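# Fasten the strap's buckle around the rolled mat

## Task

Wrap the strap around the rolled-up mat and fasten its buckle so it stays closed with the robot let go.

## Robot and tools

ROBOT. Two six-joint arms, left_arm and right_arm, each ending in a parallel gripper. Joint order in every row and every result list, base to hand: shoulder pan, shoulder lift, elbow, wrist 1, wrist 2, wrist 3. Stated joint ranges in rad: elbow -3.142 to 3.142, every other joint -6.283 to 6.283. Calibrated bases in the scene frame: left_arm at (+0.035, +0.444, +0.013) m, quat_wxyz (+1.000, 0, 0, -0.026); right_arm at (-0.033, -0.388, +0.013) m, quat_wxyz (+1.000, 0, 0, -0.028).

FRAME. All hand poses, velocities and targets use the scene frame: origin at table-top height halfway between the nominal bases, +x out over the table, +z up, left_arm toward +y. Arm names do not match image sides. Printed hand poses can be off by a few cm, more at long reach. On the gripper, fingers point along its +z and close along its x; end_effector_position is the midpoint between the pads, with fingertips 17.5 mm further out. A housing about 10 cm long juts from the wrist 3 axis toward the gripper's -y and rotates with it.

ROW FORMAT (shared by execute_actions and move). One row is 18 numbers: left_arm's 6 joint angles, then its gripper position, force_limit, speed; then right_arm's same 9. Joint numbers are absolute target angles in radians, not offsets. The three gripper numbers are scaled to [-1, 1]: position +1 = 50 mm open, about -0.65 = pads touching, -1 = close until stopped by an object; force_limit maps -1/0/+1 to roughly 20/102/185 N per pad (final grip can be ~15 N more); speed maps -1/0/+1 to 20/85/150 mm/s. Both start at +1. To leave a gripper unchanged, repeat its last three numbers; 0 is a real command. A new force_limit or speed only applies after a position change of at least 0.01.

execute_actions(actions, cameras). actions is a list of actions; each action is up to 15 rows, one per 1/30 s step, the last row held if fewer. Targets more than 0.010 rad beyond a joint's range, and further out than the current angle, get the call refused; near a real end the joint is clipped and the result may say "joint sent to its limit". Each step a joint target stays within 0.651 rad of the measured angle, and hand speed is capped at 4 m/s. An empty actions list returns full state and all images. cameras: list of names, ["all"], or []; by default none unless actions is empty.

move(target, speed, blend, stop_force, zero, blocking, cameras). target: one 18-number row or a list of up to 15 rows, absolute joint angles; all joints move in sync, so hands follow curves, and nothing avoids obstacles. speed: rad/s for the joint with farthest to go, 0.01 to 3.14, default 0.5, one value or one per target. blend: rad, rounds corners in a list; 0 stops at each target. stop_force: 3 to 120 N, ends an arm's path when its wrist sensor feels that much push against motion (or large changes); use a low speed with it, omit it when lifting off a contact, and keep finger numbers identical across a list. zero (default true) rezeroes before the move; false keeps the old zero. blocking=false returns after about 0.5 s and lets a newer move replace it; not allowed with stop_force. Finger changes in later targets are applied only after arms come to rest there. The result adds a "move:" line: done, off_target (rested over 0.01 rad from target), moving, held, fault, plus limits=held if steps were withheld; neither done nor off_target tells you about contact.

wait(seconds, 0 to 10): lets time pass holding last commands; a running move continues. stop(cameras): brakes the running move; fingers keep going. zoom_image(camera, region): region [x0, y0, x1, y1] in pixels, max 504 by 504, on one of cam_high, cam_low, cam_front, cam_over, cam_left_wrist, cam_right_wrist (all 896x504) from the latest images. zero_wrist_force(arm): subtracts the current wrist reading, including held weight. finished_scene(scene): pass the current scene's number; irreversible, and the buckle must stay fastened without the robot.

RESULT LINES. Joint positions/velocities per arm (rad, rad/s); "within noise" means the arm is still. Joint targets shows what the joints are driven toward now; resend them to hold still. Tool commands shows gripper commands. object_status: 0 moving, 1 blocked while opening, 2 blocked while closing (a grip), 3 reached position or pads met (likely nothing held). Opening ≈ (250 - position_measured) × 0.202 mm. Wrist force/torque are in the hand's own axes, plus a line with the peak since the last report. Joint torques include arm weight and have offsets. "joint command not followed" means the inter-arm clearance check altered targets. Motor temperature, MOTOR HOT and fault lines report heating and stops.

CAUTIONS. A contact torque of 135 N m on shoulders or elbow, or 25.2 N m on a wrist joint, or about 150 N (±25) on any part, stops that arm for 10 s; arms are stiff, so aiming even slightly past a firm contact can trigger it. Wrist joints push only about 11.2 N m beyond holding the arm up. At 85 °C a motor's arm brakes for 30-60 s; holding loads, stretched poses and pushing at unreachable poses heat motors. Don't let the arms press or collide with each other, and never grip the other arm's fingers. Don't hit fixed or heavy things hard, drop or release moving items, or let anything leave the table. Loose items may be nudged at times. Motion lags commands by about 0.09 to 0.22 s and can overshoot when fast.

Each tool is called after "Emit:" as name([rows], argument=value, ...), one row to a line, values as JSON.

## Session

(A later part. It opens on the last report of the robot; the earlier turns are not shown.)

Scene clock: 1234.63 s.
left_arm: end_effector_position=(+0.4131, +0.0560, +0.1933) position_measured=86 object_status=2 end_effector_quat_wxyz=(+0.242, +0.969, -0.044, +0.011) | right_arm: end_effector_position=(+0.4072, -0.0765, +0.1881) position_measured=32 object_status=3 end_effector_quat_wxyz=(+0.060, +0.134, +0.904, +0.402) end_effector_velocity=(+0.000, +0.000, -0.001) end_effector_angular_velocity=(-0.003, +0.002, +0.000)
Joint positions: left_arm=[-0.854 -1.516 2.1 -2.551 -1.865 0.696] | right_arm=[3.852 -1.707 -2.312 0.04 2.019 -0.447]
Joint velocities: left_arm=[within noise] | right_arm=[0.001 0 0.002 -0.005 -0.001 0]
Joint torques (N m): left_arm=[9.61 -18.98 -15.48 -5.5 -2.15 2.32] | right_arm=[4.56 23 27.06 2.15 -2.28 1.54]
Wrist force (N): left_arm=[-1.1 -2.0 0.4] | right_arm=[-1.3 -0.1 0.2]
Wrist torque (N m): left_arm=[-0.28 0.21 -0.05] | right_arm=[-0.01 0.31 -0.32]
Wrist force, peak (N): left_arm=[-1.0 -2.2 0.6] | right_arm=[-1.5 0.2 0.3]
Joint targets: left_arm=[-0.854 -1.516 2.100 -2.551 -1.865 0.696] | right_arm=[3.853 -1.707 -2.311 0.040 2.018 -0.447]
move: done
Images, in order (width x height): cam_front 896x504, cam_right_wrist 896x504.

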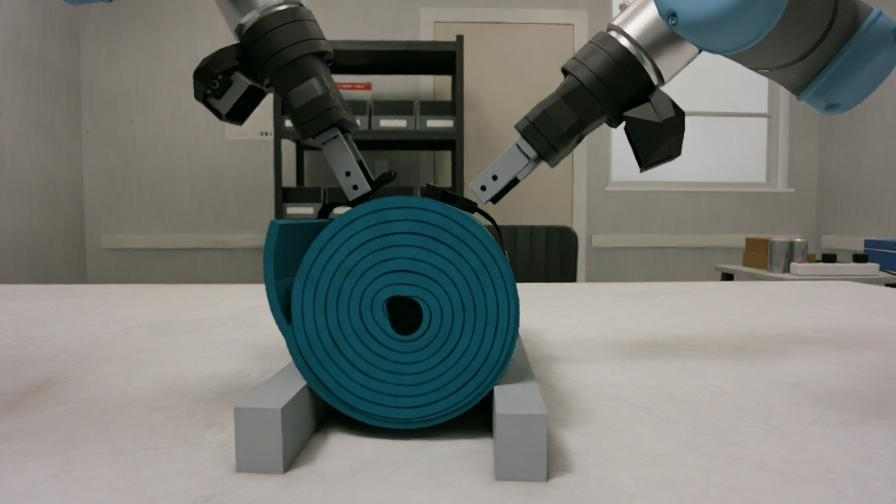

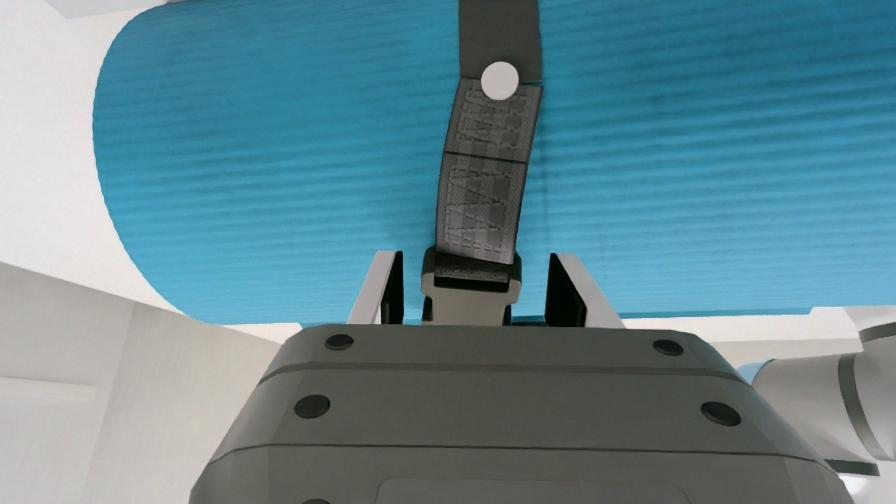

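Emit:
move([
  [-0.8541, -1.5164, 2.0998, -2.5506, -1.8646, 0.6962, -1, -0.5, -1, 3.8296, -1.8449, -2.3488, 0.3513, 2.0923, -0.398, 0.8, -0.5, -1],
], speed=0.08, stop_force=6, cameras=["cam_right_wrist", "cam_front", "cam_over"])

Emit:
zoom_image(camera="cam_right_wrist", region=[340, 130, 640, 360])

Emit:
zoom_image(camera="cam_front", region=[240, 130, 540, 300])

Scene clock: 1259.33 s.
left_arm: end_effector_position=(+0.4131, +0.0560, +0.1933) position_measured=86 object_status=2 end_effector_quat_wxyz=(+0.242, +0.969, -0.044, +0.011) | right_arm: end_effector_position=(+0.4094, -0.0692, +0.1750) position_measured=32 object_status=3 end_effector_quat_wxyz=(+0.069, +0.130, +0.873, +0.464)
Joint positions: left_arm=[-0.854 -1.516 2.1 -2.551 -1.865 0.696] | right_arm=[3.83 -1.845 -2.349 0.351 2.092 -0.398]
Joint torques (N m): left_arm=[8.25 -18.37 -15.92 -5.03 -2.14 2.3] | right_arm=[5.22 35.71 20.23 2.63 -2 -0.84]
Wrist force (N): left_arm=[-0.8 -2.0 0.4] | right_arm=[-1.7 0.4 -0.1]
Wrist torque (N m): left_arm=[-0.29 0.16 -0.05] | right_arm=[0.03 0.42 -0.37]
Wrist force, peak (N): left_arm=[-0.9 -2.2 0.6] | right_arm=[-2.2 0.8 -0.1]
Joint targets: left_arm=[-0.854 -1.516 2.100 -2.551 -1.865 0.696] | right_arm=[3.830 -1.845 -2.349 0.351 2.092 -0.398]
move: done
Images, in order (width x height): cam_front 896x504, cam_over 896x504, cam_right_wrist 896x504.

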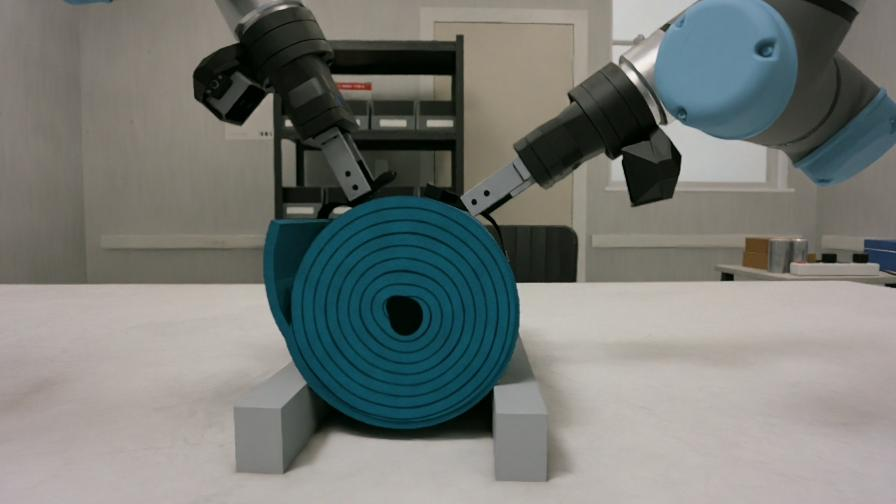

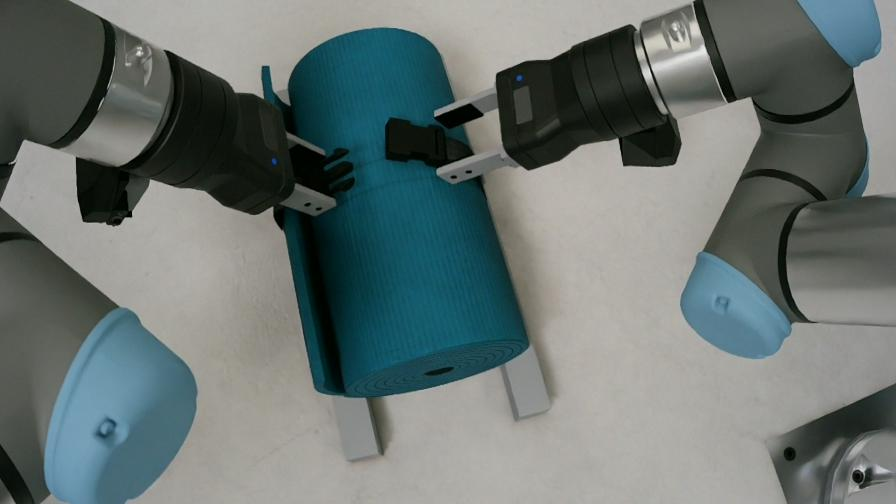

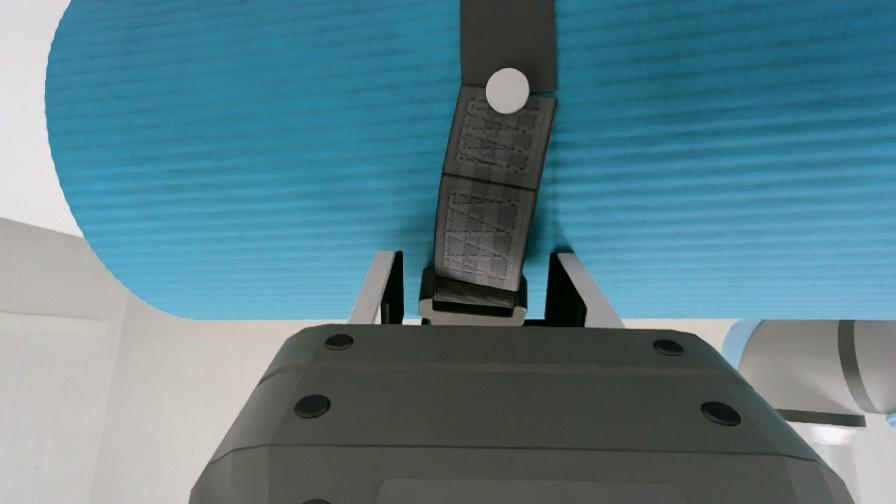

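Scaled by 1.680.

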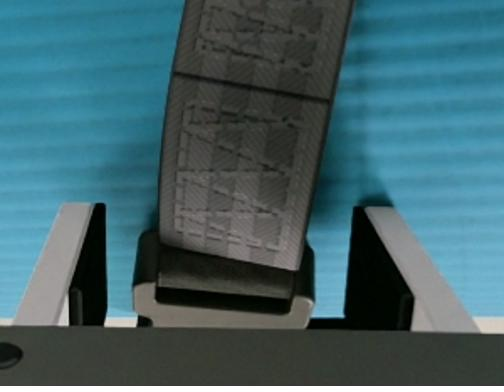

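Scaled by 1.680.

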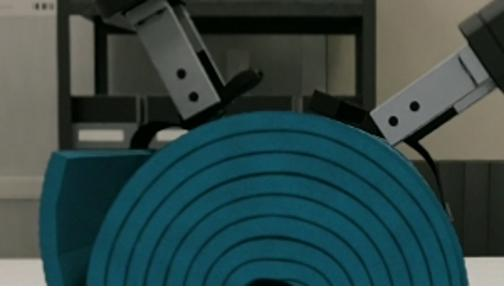

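Emit:
move([
  [-0.8541, -1.5164, 2.0998, -2.5506, -1.8646, 0.6962, -1, -0.5, -1, 3.8341, -1.8449, -2.3441, 0.3483, 2.089, -0.3946, 0.8, -0.5, -1],
], speed=0.03, stop_force=6)

Emit:
execute_actions([
  [[-0.8541, -1.5164, 2.0998, -2.5506, -1.8646, 0.6962, -1, -0.5, -1, 3.8341, -1.8449, -2.3441, 0.3483, 2.089, -0.3946, -1, -0.4, -1]],
], cameras=["cam_right_wrist", "cam_left_wrist", "cam_front", "cam_low"])

Emit:
zoom_image(camera="cam_right_wrist", region=[340, 130, 640, 360])

Emit:
zoom_image(camera="cam_front", region=[240, 130, 540, 300])

Emit:
zoom_image(camera="cam_low", region=[470, 130, 630, 230])

Scene clock: 1274.33 s.
left_arm: end_effector_position=(+0.4131, +0.0560, +0.1933) position_measured=86 object_status=2 end_effector_quat_wxyz=(+0.242, +0.969, -0.044, +0.011) | right_arm: end_effector_position=(+0.4101, -0.0665, +0.1761) position_measured=32 object_status=3 end_effector_quat_wxyz=(+0.069, +0.130, +0.873, +0.464)
Joint positions: left_arm=[-0.854 -1.516 2.1 -2.551 -1.865 0.696] | right_arm=[3.834 -1.845 -2.344 0.348 2.089 -0.395]
Joint torques (N m): left_arm=[8.61 -18.33 -15.31 -4.62 -2.24 2.16] | right_arm=[-1.11 33.81 14.37 3.74 -0.14 -0.04]
Wrist force (N): left_arm=[-0.8 -1.9 0.6] | right_arm=[-2.5 -1.7 -8.1]
Wrist torque (N m): left_arm=[-0.28 0.16 -0.05] | right_arm=[0.10 0.65 -0.43]
Wrist force, peak (N): left_arm=[-1.1 -2.1 0.6] | right_arm=[-2.3 -1.5 -8.3]
Joint targets: left_arm=[-0.854 -1.516 2.100 -2.551 -1.865 0.696] | right_arm=[3.834 -1.845 -2.344 0.348 2.089 -0.395]
move: contact (right_arm)

Scene clock: 1275.13 s.
left_arm: end_effector_position=(+0.4131, +0.0560, +0.1933) position_measured=86 object_status=2 end_effector_quat_wxyz=(+0.242, +0.969, -0.044, +0.011) | right_arm: end_effector_position=(+0.4101, -0.0666, +0.1761) position_measured=90 object_status=2 end_effector_quat_wxyz=(+0.069, +0.130, +0.873, +0.464)
Joint positions: left_arm=[-0.854 -1.516 2.1 -2.551 -1.865 0.696] | right_arm=[3.834 -1.845 -2.344 0.348 2.089 -0.395]
Joint torques (N m): left_arm=[9.05 -19.25 -15.18 -4.41 -2.27 2.04] | right_arm=[-6 29.06 5 4.69 2.79 -0.8]
Wrist force (N): left_arm=[-0.9 -1.9 0.4] | right_arm=[-1.2 0.3 -0.3]
Wrist torque (N m): left_arm=[-0.28 0.18 -0.05] | right_arm=[0.05 0.45 -0.37]
Wrist force, peak (N): left_arm=[-1.0 -2.1 0.6] | right_arm=[-1.1 -0.9 -8.1]
Joint targets: left_arm=[-0.854 -1.516 2.100 -2.551 -1.865 0.696] | right_arm=[3.834 -1.845 -2.344 0.348 2.089 -0.395]
Images, in order (width x height): cam_low 896x504, cam_front 896x504, cam_left_wrist 896x504, cam_right_wrist 896x504.

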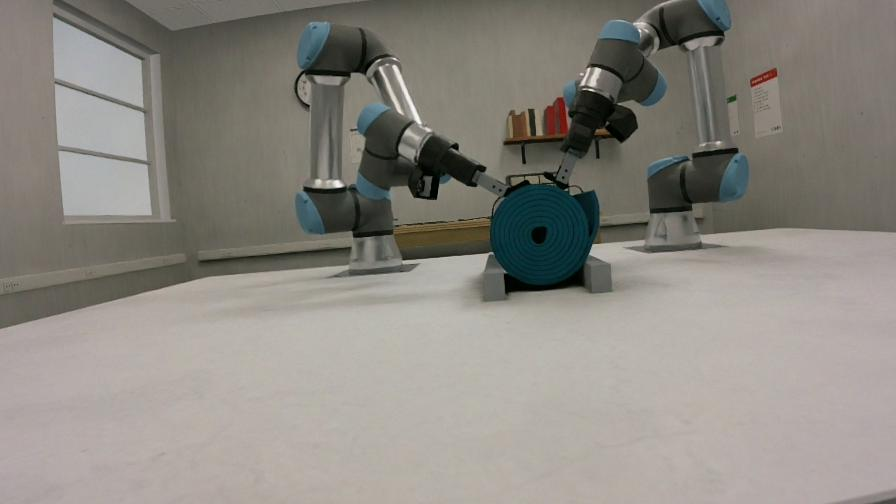

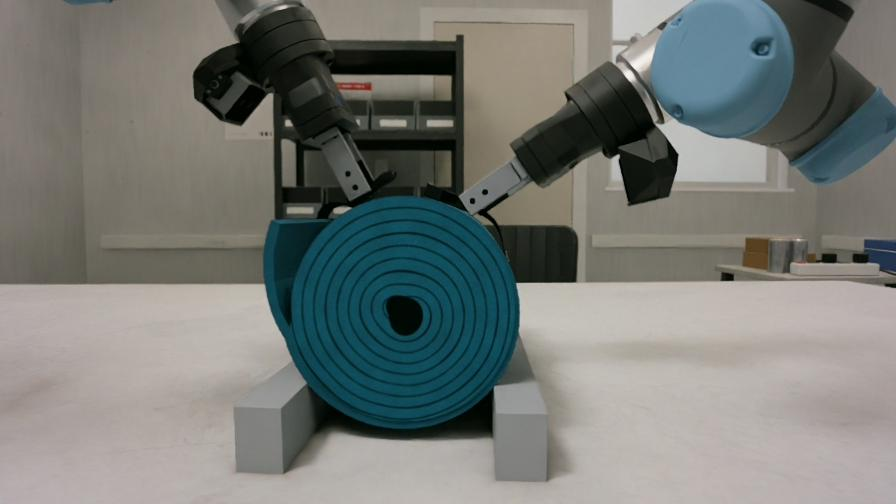

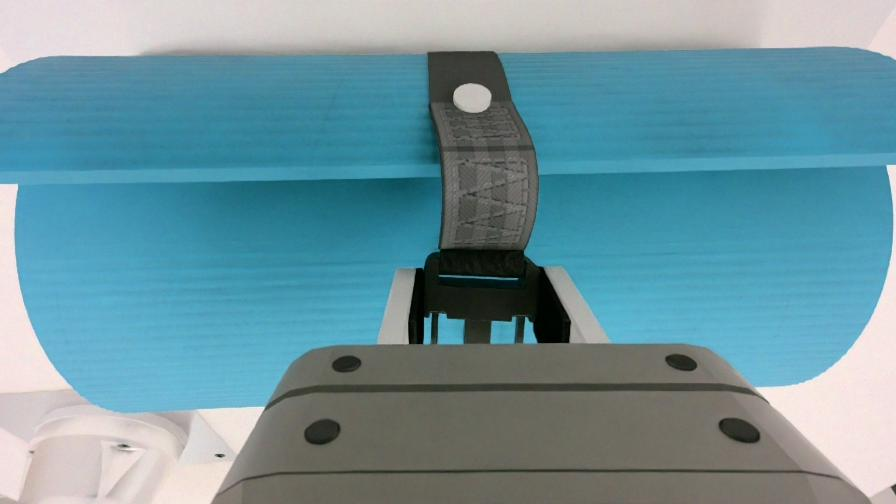

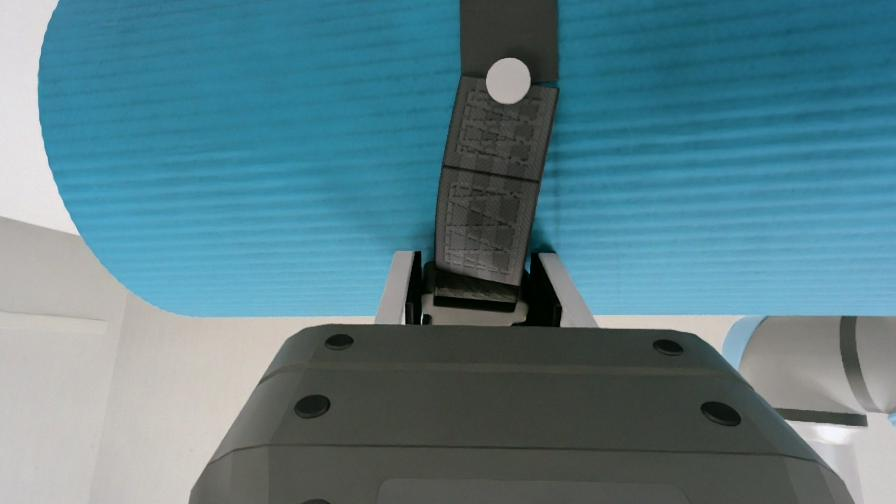

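Scaled by 1.680.

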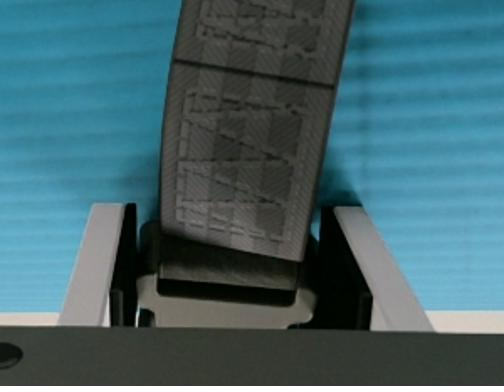

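Scaled by 1.680.

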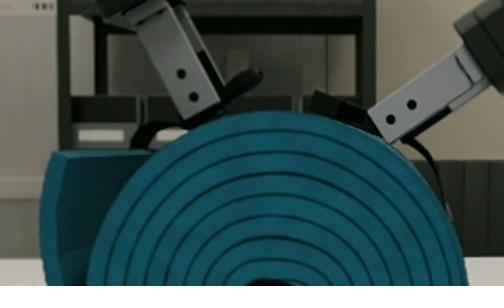

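Scaled by 3.150.

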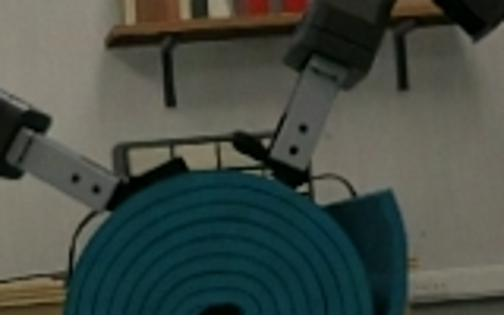

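Emit:
move([
  [-1.0369, -1.3748, 1.6815, -1.774, -1.5058, 0.5585, -1, -0.5, -1, 3.917, -1.6626, -2.0836, -0.5157, 1.9713, -0.6783, -1, -0.4, -1],
], speed=0.12, cameras=["all"])

Emit:
zoom_image(camera="cam_left_wrist", region=[340, 130, 640, 360])

Emit:
zoom_image(camera="cam_right_wrist", region=[340, 130, 640, 360])

Emit:
zoom_image(camera="cam_front", region=[300, 100, 540, 240])

Emit:
zoom_image(camera="cam_over", region=[250, 70, 500, 270])

Emit:
zoom_image(camera="cam_low", region=[470, 130, 630, 230])

Scene clock: 1337.90 s.
left_arm: end_effector_position=(+0.4136, +0.0444, +0.2062) position_measured=86 object_status=2 end_effector_quat_wxyz=(-0.061, +0.997, -0.040, +0.002) | right_arm: end_effector_position=(+0.4058, -0.0464, +0.2041) position_measured=252 object_status=0 end_effector_quat_wxyz=(+0.012, +0.039, +0.956, +0.292)
Joint positions: left_arm=[-1.037 -1.375 1.682 -1.774 -1.506 0.558] | right_arm=[3.917 -1.663 -2.084 -0.516 1.971 -0.678]
Joint torques (N m): left_arm=[9.37 -44.06 -18.36 -5.08 -1.4 2.43] | right_arm=[-7.65 15.08 12.2 2.47 3.48 1.03]
Wrist force (N): left_arm=[-1.2 0.0 0.5] | right_arm=[0.1 2.5 -1.4]
Wrist torque (N m): left_arm=[0.05 0.17 0.08] | right_arm=[0.37 0.02 -0.15]
Wrist force, peak (N): left_arm=[-39.3 -16.9 1.1] | right_arm=[13.9 13.2 -122.1]
Joint targets: left_arm=[-1.037 -1.375 1.682 -1.774 -1.506 0.558] | right_arm=[3.917 -1.663 -2.084 -0.516 1.971 -0.678]
move: done

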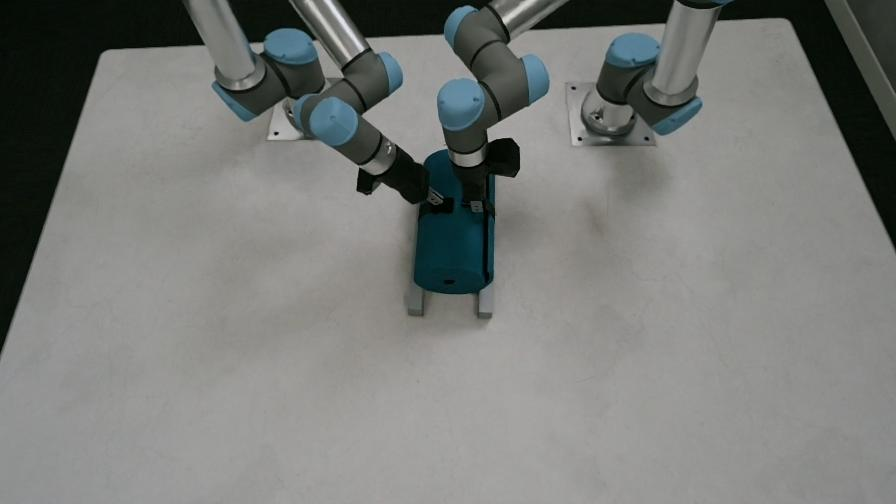

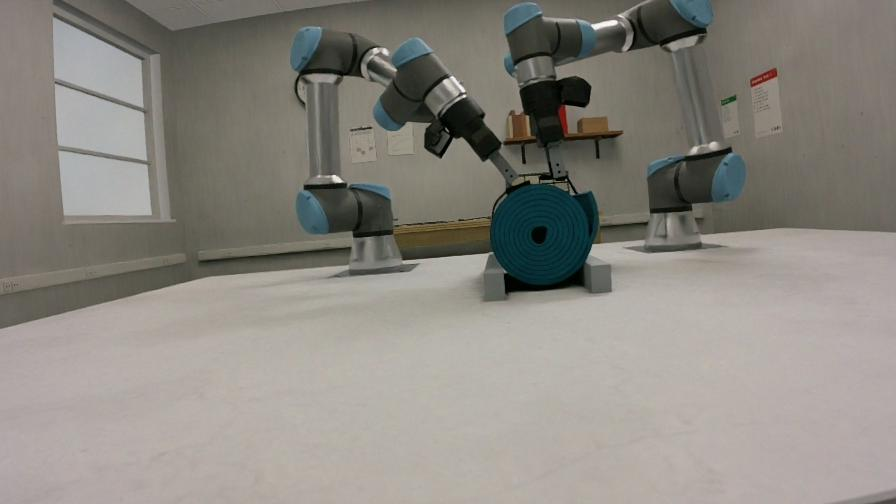

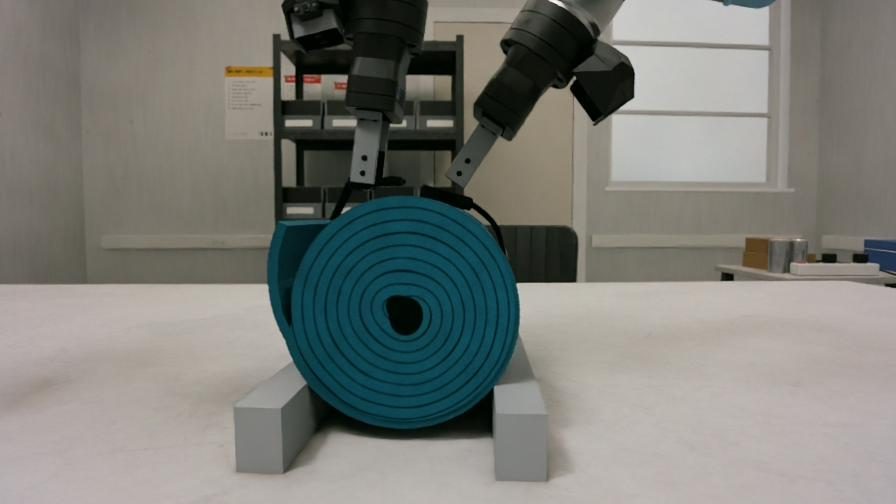

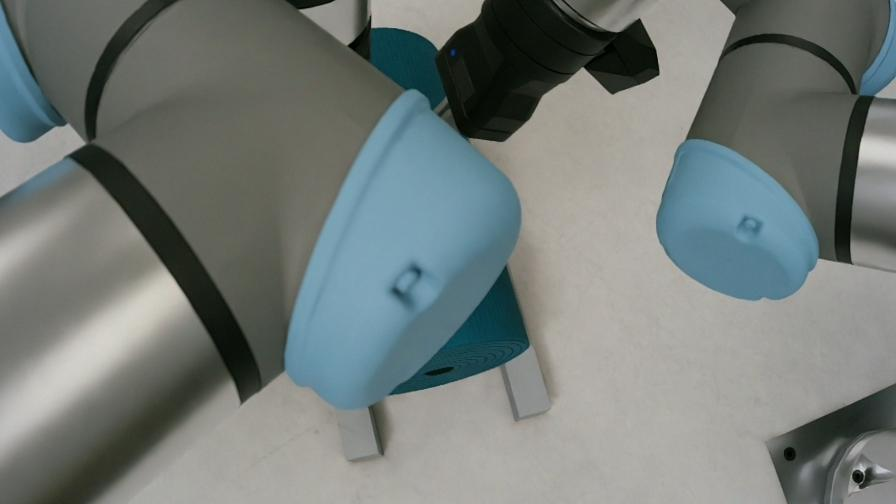

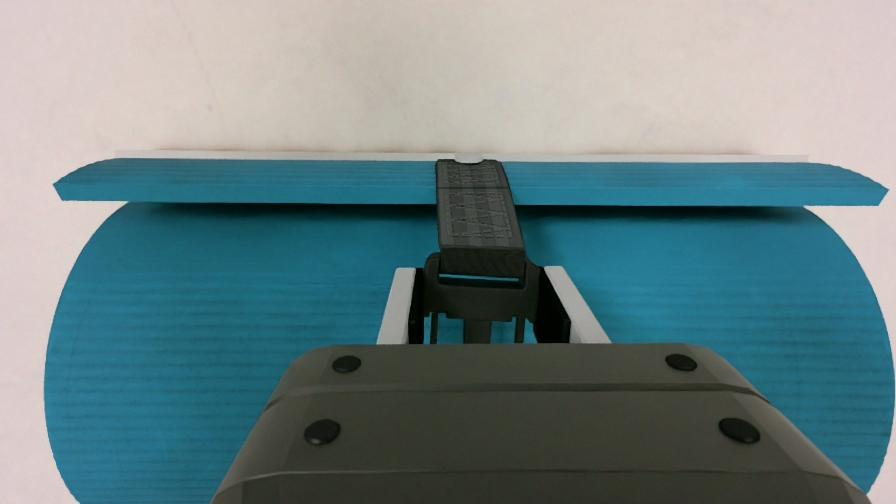

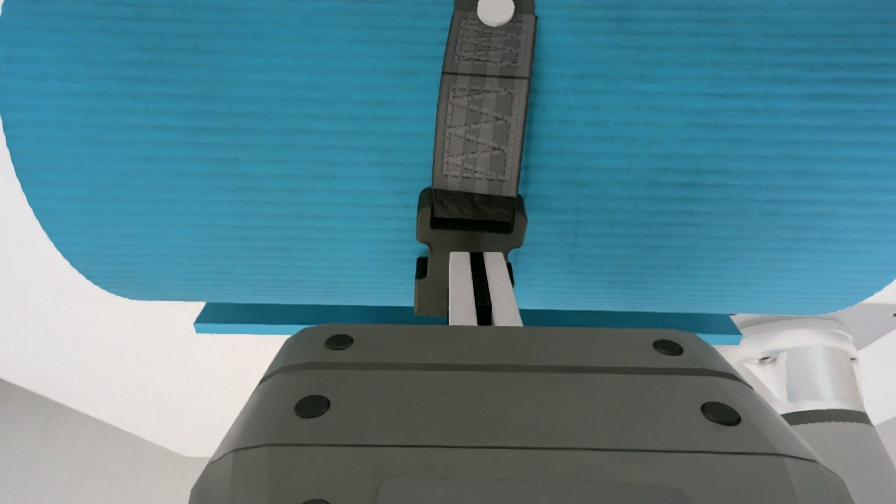

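Scaled by 1.680.

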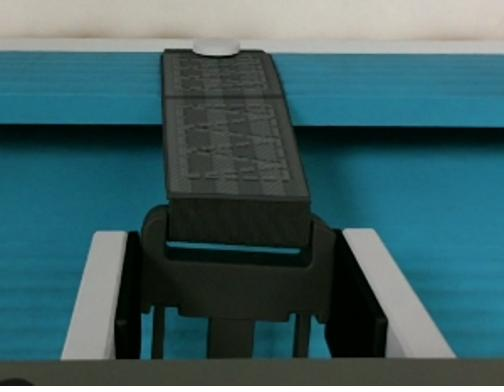

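Scaled by 1.680.

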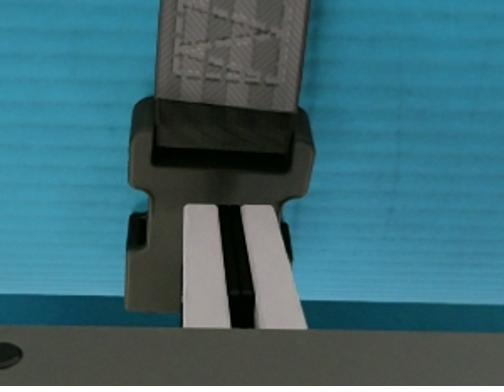

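Scaled by 2.100.

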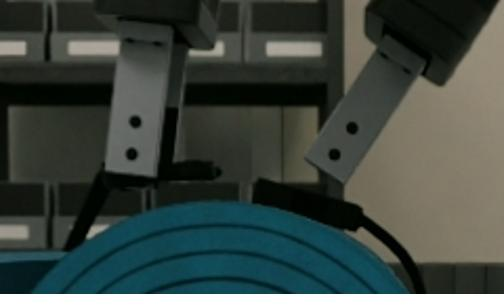

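Scaled by 2.016.

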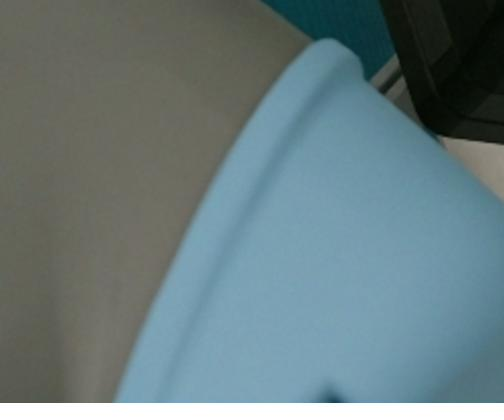

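Scaled by 3.150.

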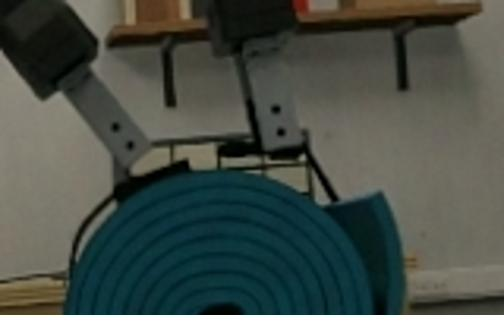

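Emit:
move([
  [-1.0369, -1.3748, 1.6815, -1.774, -1.5058, 0.5585, -1, -0.5, -1, 3.917, -1.6449, -2.0664, -0.5506, 1.9713, -0.6783, -1, -0.4, -1],
  [-1.0369, -1.3748, 1.6815, -1.774, -1.5058, 0.5585, -1, -0.5, -1, 3.7889, -1.6978, -2.2141, -0.2283, 2.1692, -0.7185, 0.85, -0.4, -1],
], speed=0.15, cameras=["cam_right_wrist", "cam_front", "cam_left_wrist"])

Emit:
zoom_image(camera="cam_right_wrist", region=[340, 130, 640, 360])

Emit:
zoom_image(camera="cam_front", region=[300, 100, 540, 240])

Scene clock: 1391.13 s.
left_arm: end_effector_position=(+0.4136, +0.0444, +0.2062) position_measured=86 object_status=2 end_effector_quat_wxyz=(-0.061, +0.997, -0.040, +0.002) | right_arm: end_effector_position=(+0.4040, -0.0792, +0.1977) position_measured=25 object_status=0 end_effector_quat_wxyz=(+0.016, +0.037, +0.920, +0.390)
Joint positions: left_arm=[-1.037 -1.375 1.682 -1.774 -1.506 0.559] | right_arm=[3.789 -1.698 -2.214 -0.228 2.169 -0.718]
Joint torques (N m): left_arm=[9.44 -44.35 -17.45 -5.06 -1.19 2.37] | right_arm=[6.35 33.89 27.01 4.91 -1.54 1.15]
Wrist force (N): left_arm=[-1.3 -0.2 0.2] | right_arm=[-0.2 2.3 -1.3]
Wrist torque (N m): left_arm=[0.02 0.19 0.08] | right_arm=[0.39 0.13 -0.23]
Wrist force, peak (N): left_arm=[-1.6 0.1 0.5] | right_arm=[0.2 3.4 -1.9]
Joint targets: left_arm=[-1.037 -1.375 1.682 -1.774 -1.506 0.558] | right_arm=[3.789 -1.698 -2.214 -0.228 2.169 -0.718]
move: done
Images, in order (width x height): cam_front 896x504, cam_left_wrist 896x504, cam_right_wrist 896x504.

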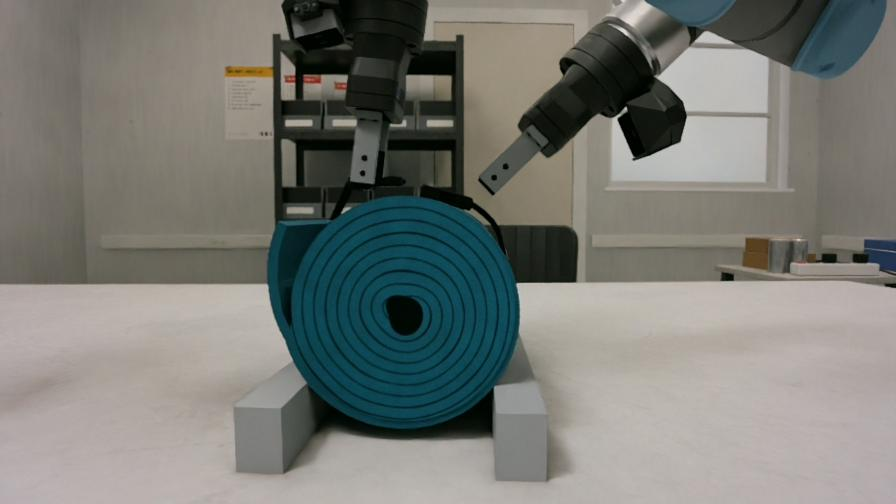

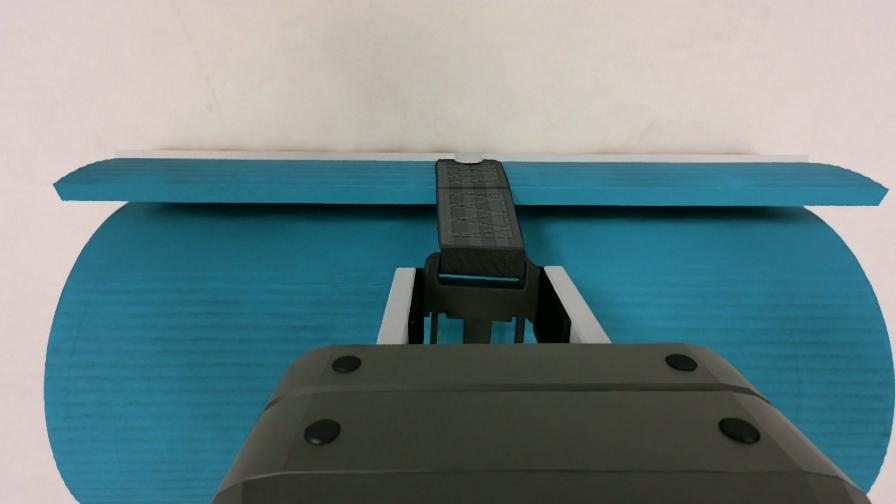

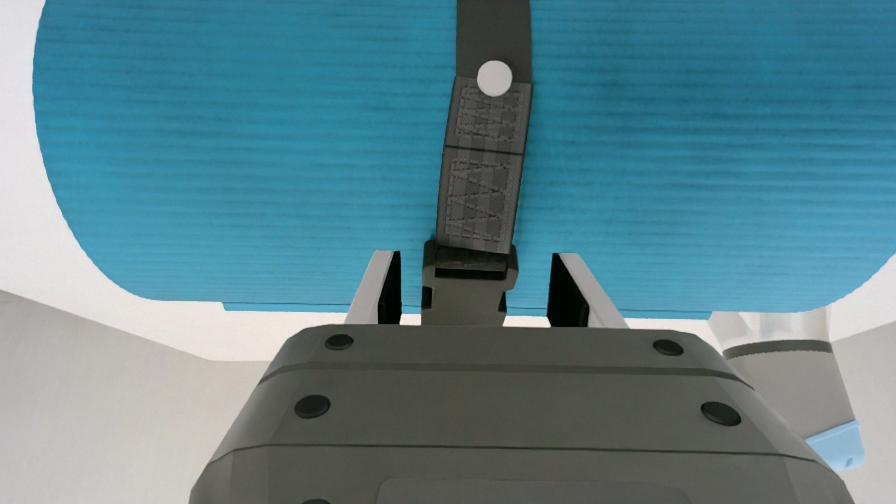

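Scaled by 1.680.

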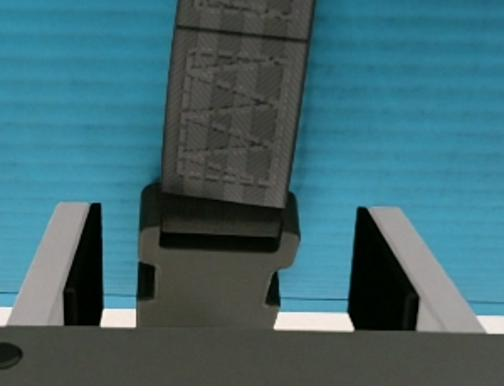

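Scaled by 2.100.

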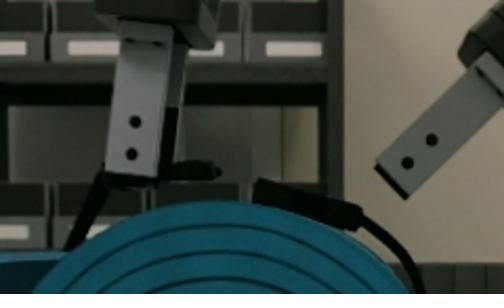

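Emit:
move(target=[-1.0369,-1.3748,1.6815,-1.774,-1.5058,0.5585,-1,-0.5,-1,3.822,-1.7538,-2.2137,-0.1542,2.1509,-0.6853,0.85,-0.4,-1], speed=0.06, stop_force=6, cameras=["cam_right_wrist","cam_front","cam_high"])

Scene clock: 1425.37 s.
left_arm: end_effector_position=(+0.4136, +0.0444, +0.2062) position_measured=86 object_status=2 end_effector_quat_wxyz=(-0.061, +0.997, -0.040, +0.002) | right_arm: end_effector_position=(+0.4053, -0.0613, +0.1803) position_measured=25 object_status=3 end_effector_quat_wxyz=(+0.016, +0.037, +0.920, +0.390)
Joint positions: left_arm=[-1.037 -1.375 1.682 -1.774 -1.506 0.559] | right_arm=[3.822 -1.754 -2.214 -0.154 2.151 -0.685]
Joint torques (N m): left_arm=[9.35 -43.94 -18.19 -4.56 -1.02 2.27] | right_arm=[-7.03 36.72 25.85 2.36 3.66 -0.76]
Wrist force (N): left_arm=[-1.4 0.0 0.6] | right_arm=[-0.4 2.5 -1.3]
Wrist torque (N m): left_arm=[0.05 0.20 0.08] | right_arm=[0.41 0.17 -0.30]
Wrist force, peak (N): left_arm=[-1.6 0.1 0.5] | right_arm=[-0.4 2.6 -1.6]
Joint targets: left_arm=[-1.037 -1.375 1.682 -1.774 -1.506 0.558] | right_arm=[3.822 -1.754 -2.214 -0.154 2.151 -0.685]
move: done
Images, in order (width x height): cam_high 896x504, cam_front 896x504, cam_right_wrist 896x504.

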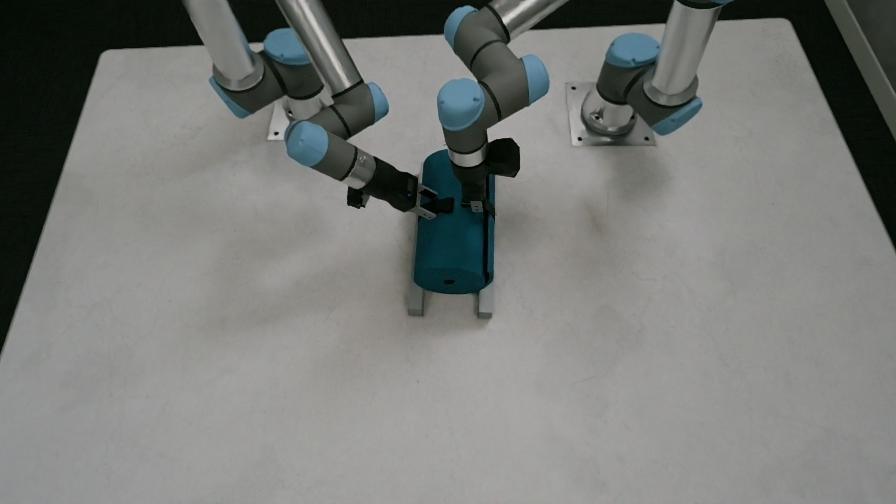

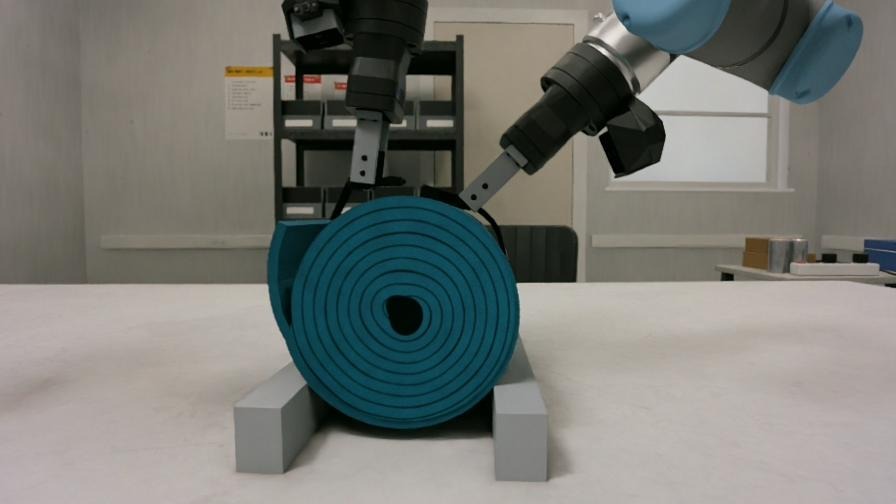

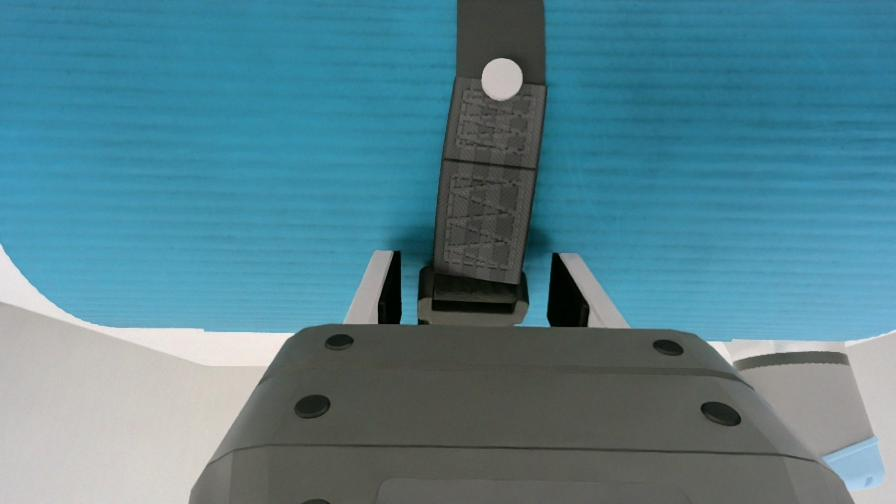

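Emit:
move(target=[-1.0369,-1.3748,1.6815,-1.774,-1.5058,0.5585,-1,-0.5,-1,3.822,-1.7538,-2.2137,-0.1542,2.1509,-0.6853,-1,-0.4,-1], speed=0.06, cameras=["cam_right_wrist","cam_front"])

Scene clock: 1429.47 s.
left_arm: end_effector_position=(+0.4136, +0.0444, +0.2062) position_measured=86 object_status=2 end_effector_quat_wxyz=(-0.061, +0.997, -0.040, +0.002) | right_arm: end_effector_position=(+0.4053, -0.0613, +0.1803) position_measured=88 object_status=2 end_effector_quat_wxyz=(+0.016, +0.037, +0.920, +0.390)
Joint positions: left_arm=[-1.037 -1.375 1.682 -1.774 -1.506 0.559] | right_arm=[3.822 -1.754 -2.214 -0.154 2.151 -0.685]
Joint torques (N m): left_arm=[9.47 -44.04 -17.55 -4.42 -0.61 2.34] | right_arm=[-7.15 35.78 21.2 2.39 3.55 -0.81]
Wrist force (N): left_arm=[-1.4 0.0 0.5] | right_arm=[-0.5 2.5 -1.5]
Wrist torque (N m): left_arm=[0.04 0.20 0.08] | right_arm=[0.41 0.18 -0.30]
Wrist force, peak (N): left_arm=[-1.6 -0.1 0.5] | right_arm=[-0.6 2.7 -1.5]
Joint targets: left_arm=[-1.037 -1.375 1.682 -1.774 -1.506 0.558] | right_arm=[3.822 -1.754 -2.214 -0.154 2.151 -0.685]
move: done
Images, in order (width x height): cam_front 896x504, cam_right_wrist 896x504.

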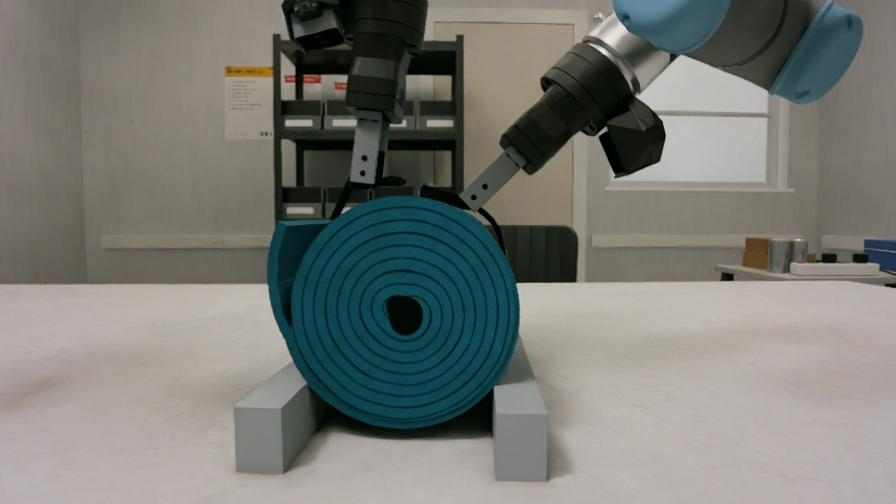

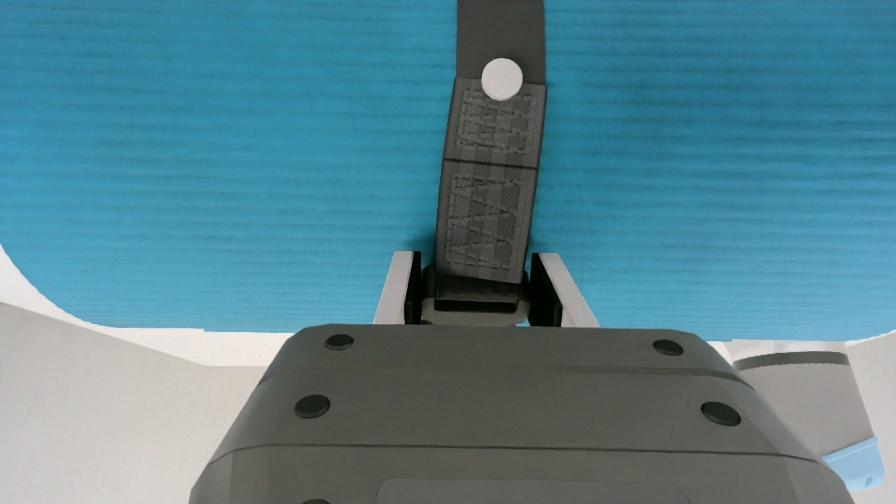

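Emit:
zoom_image(camera="cam_right_wrist", region=[350, 0, 650, 340])

Emit:
zoom_image(camera="cam_front", region=[320, 120, 560, 280])

Scaled by 1.482.

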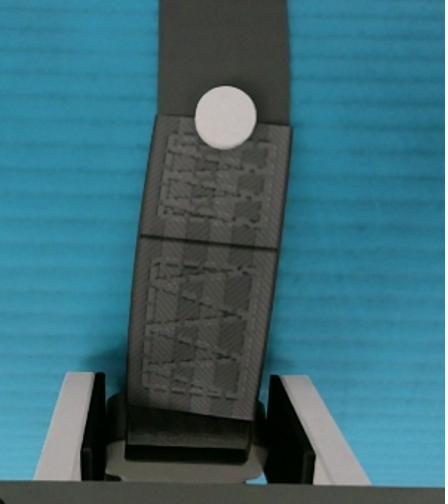

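Scaled by 2.100.

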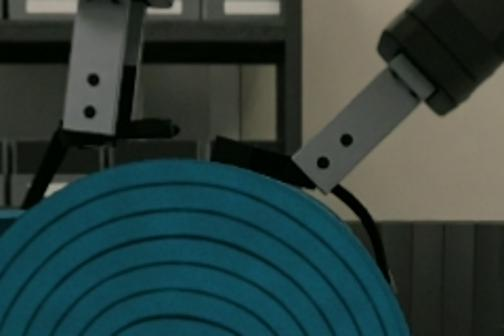

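Emit:
move(target=[-1.0369,-1.3748,1.6815,-1.774,-1.5058,0.5585,-1,-0.5,-1,3.822,-1.7224,-2.1992,-0.2002,2.1511,-0.6853,-1,-0.4,-1], speed=0.03, stop_force=10, cameras=["cam_right_wrist","cam_front"])

Scene clock: 1474.57 s.
left_arm: end_effector_position=(+0.4136, +0.0444, +0.2062) position_measured=86 object_status=2 end_effector_quat_wxyz=(-0.061, +0.997, -0.040, +0.002) | right_arm: end_effector_position=(+0.4051, -0.0614, +0.1950) position_measured=88 object_status=2 end_effector_quat_wxyz=(+0.016, +0.037, +0.920, +0.390)
Joint positions: left_arm=[-1.037 -1.375 1.682 -1.774 -1.506 0.559] | right_arm=[3.822 -1.722 -2.199 -0.2 2.151 -0.685]
Joint torques (N m): left_arm=[9.7 -44.27 -17.62 -4.06 -0.46 2.42] | right_arm=[-5.49 18.64 13.79 6.48 4.5 -0.81]
Wrist force (N): left_arm=[-1.3 0.0 0.7] | right_arm=[0.0 -4.2 0.7]
Wrist torque (N m): left_arm=[0.06 0.20 0.08] | right_arm=[0.28 0.15 -0.31]
Wrist force, peak (N): left_arm=[-1.4 0.0 0.8] | right_arm=[-0.1 -4.7 0.9]
Joint targets: left_arm=[-1.037 -1.375 1.682 -1.774 -1.506 0.558] | right_arm=[3.822 -1.722 -2.199 -0.200 2.151 -0.685]
move: done
Images, in order (width x height): cam_front 896x504, cam_right_wrist 896x504.

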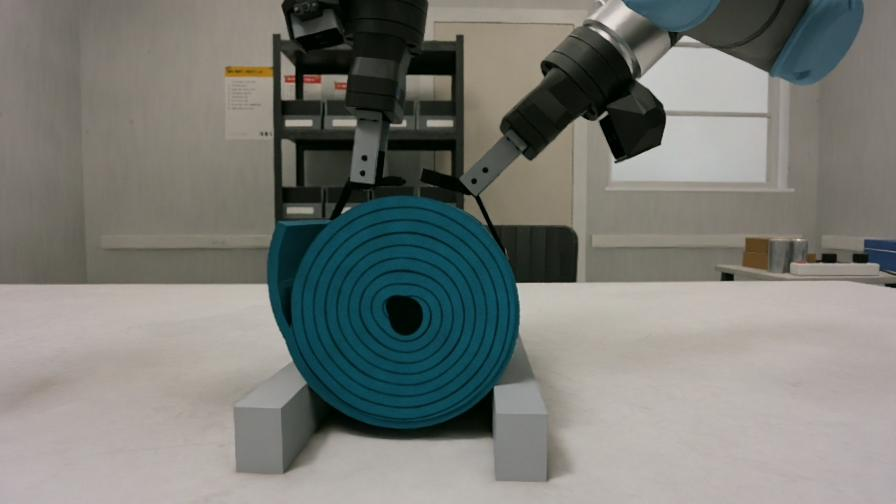

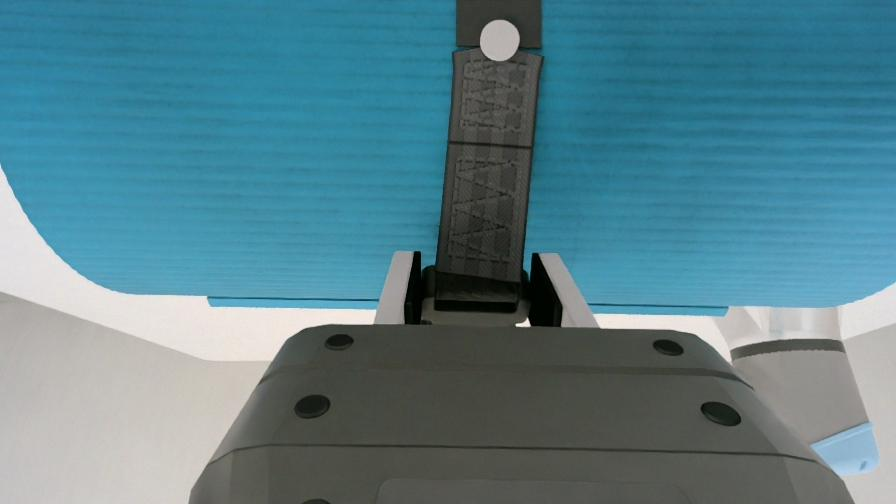

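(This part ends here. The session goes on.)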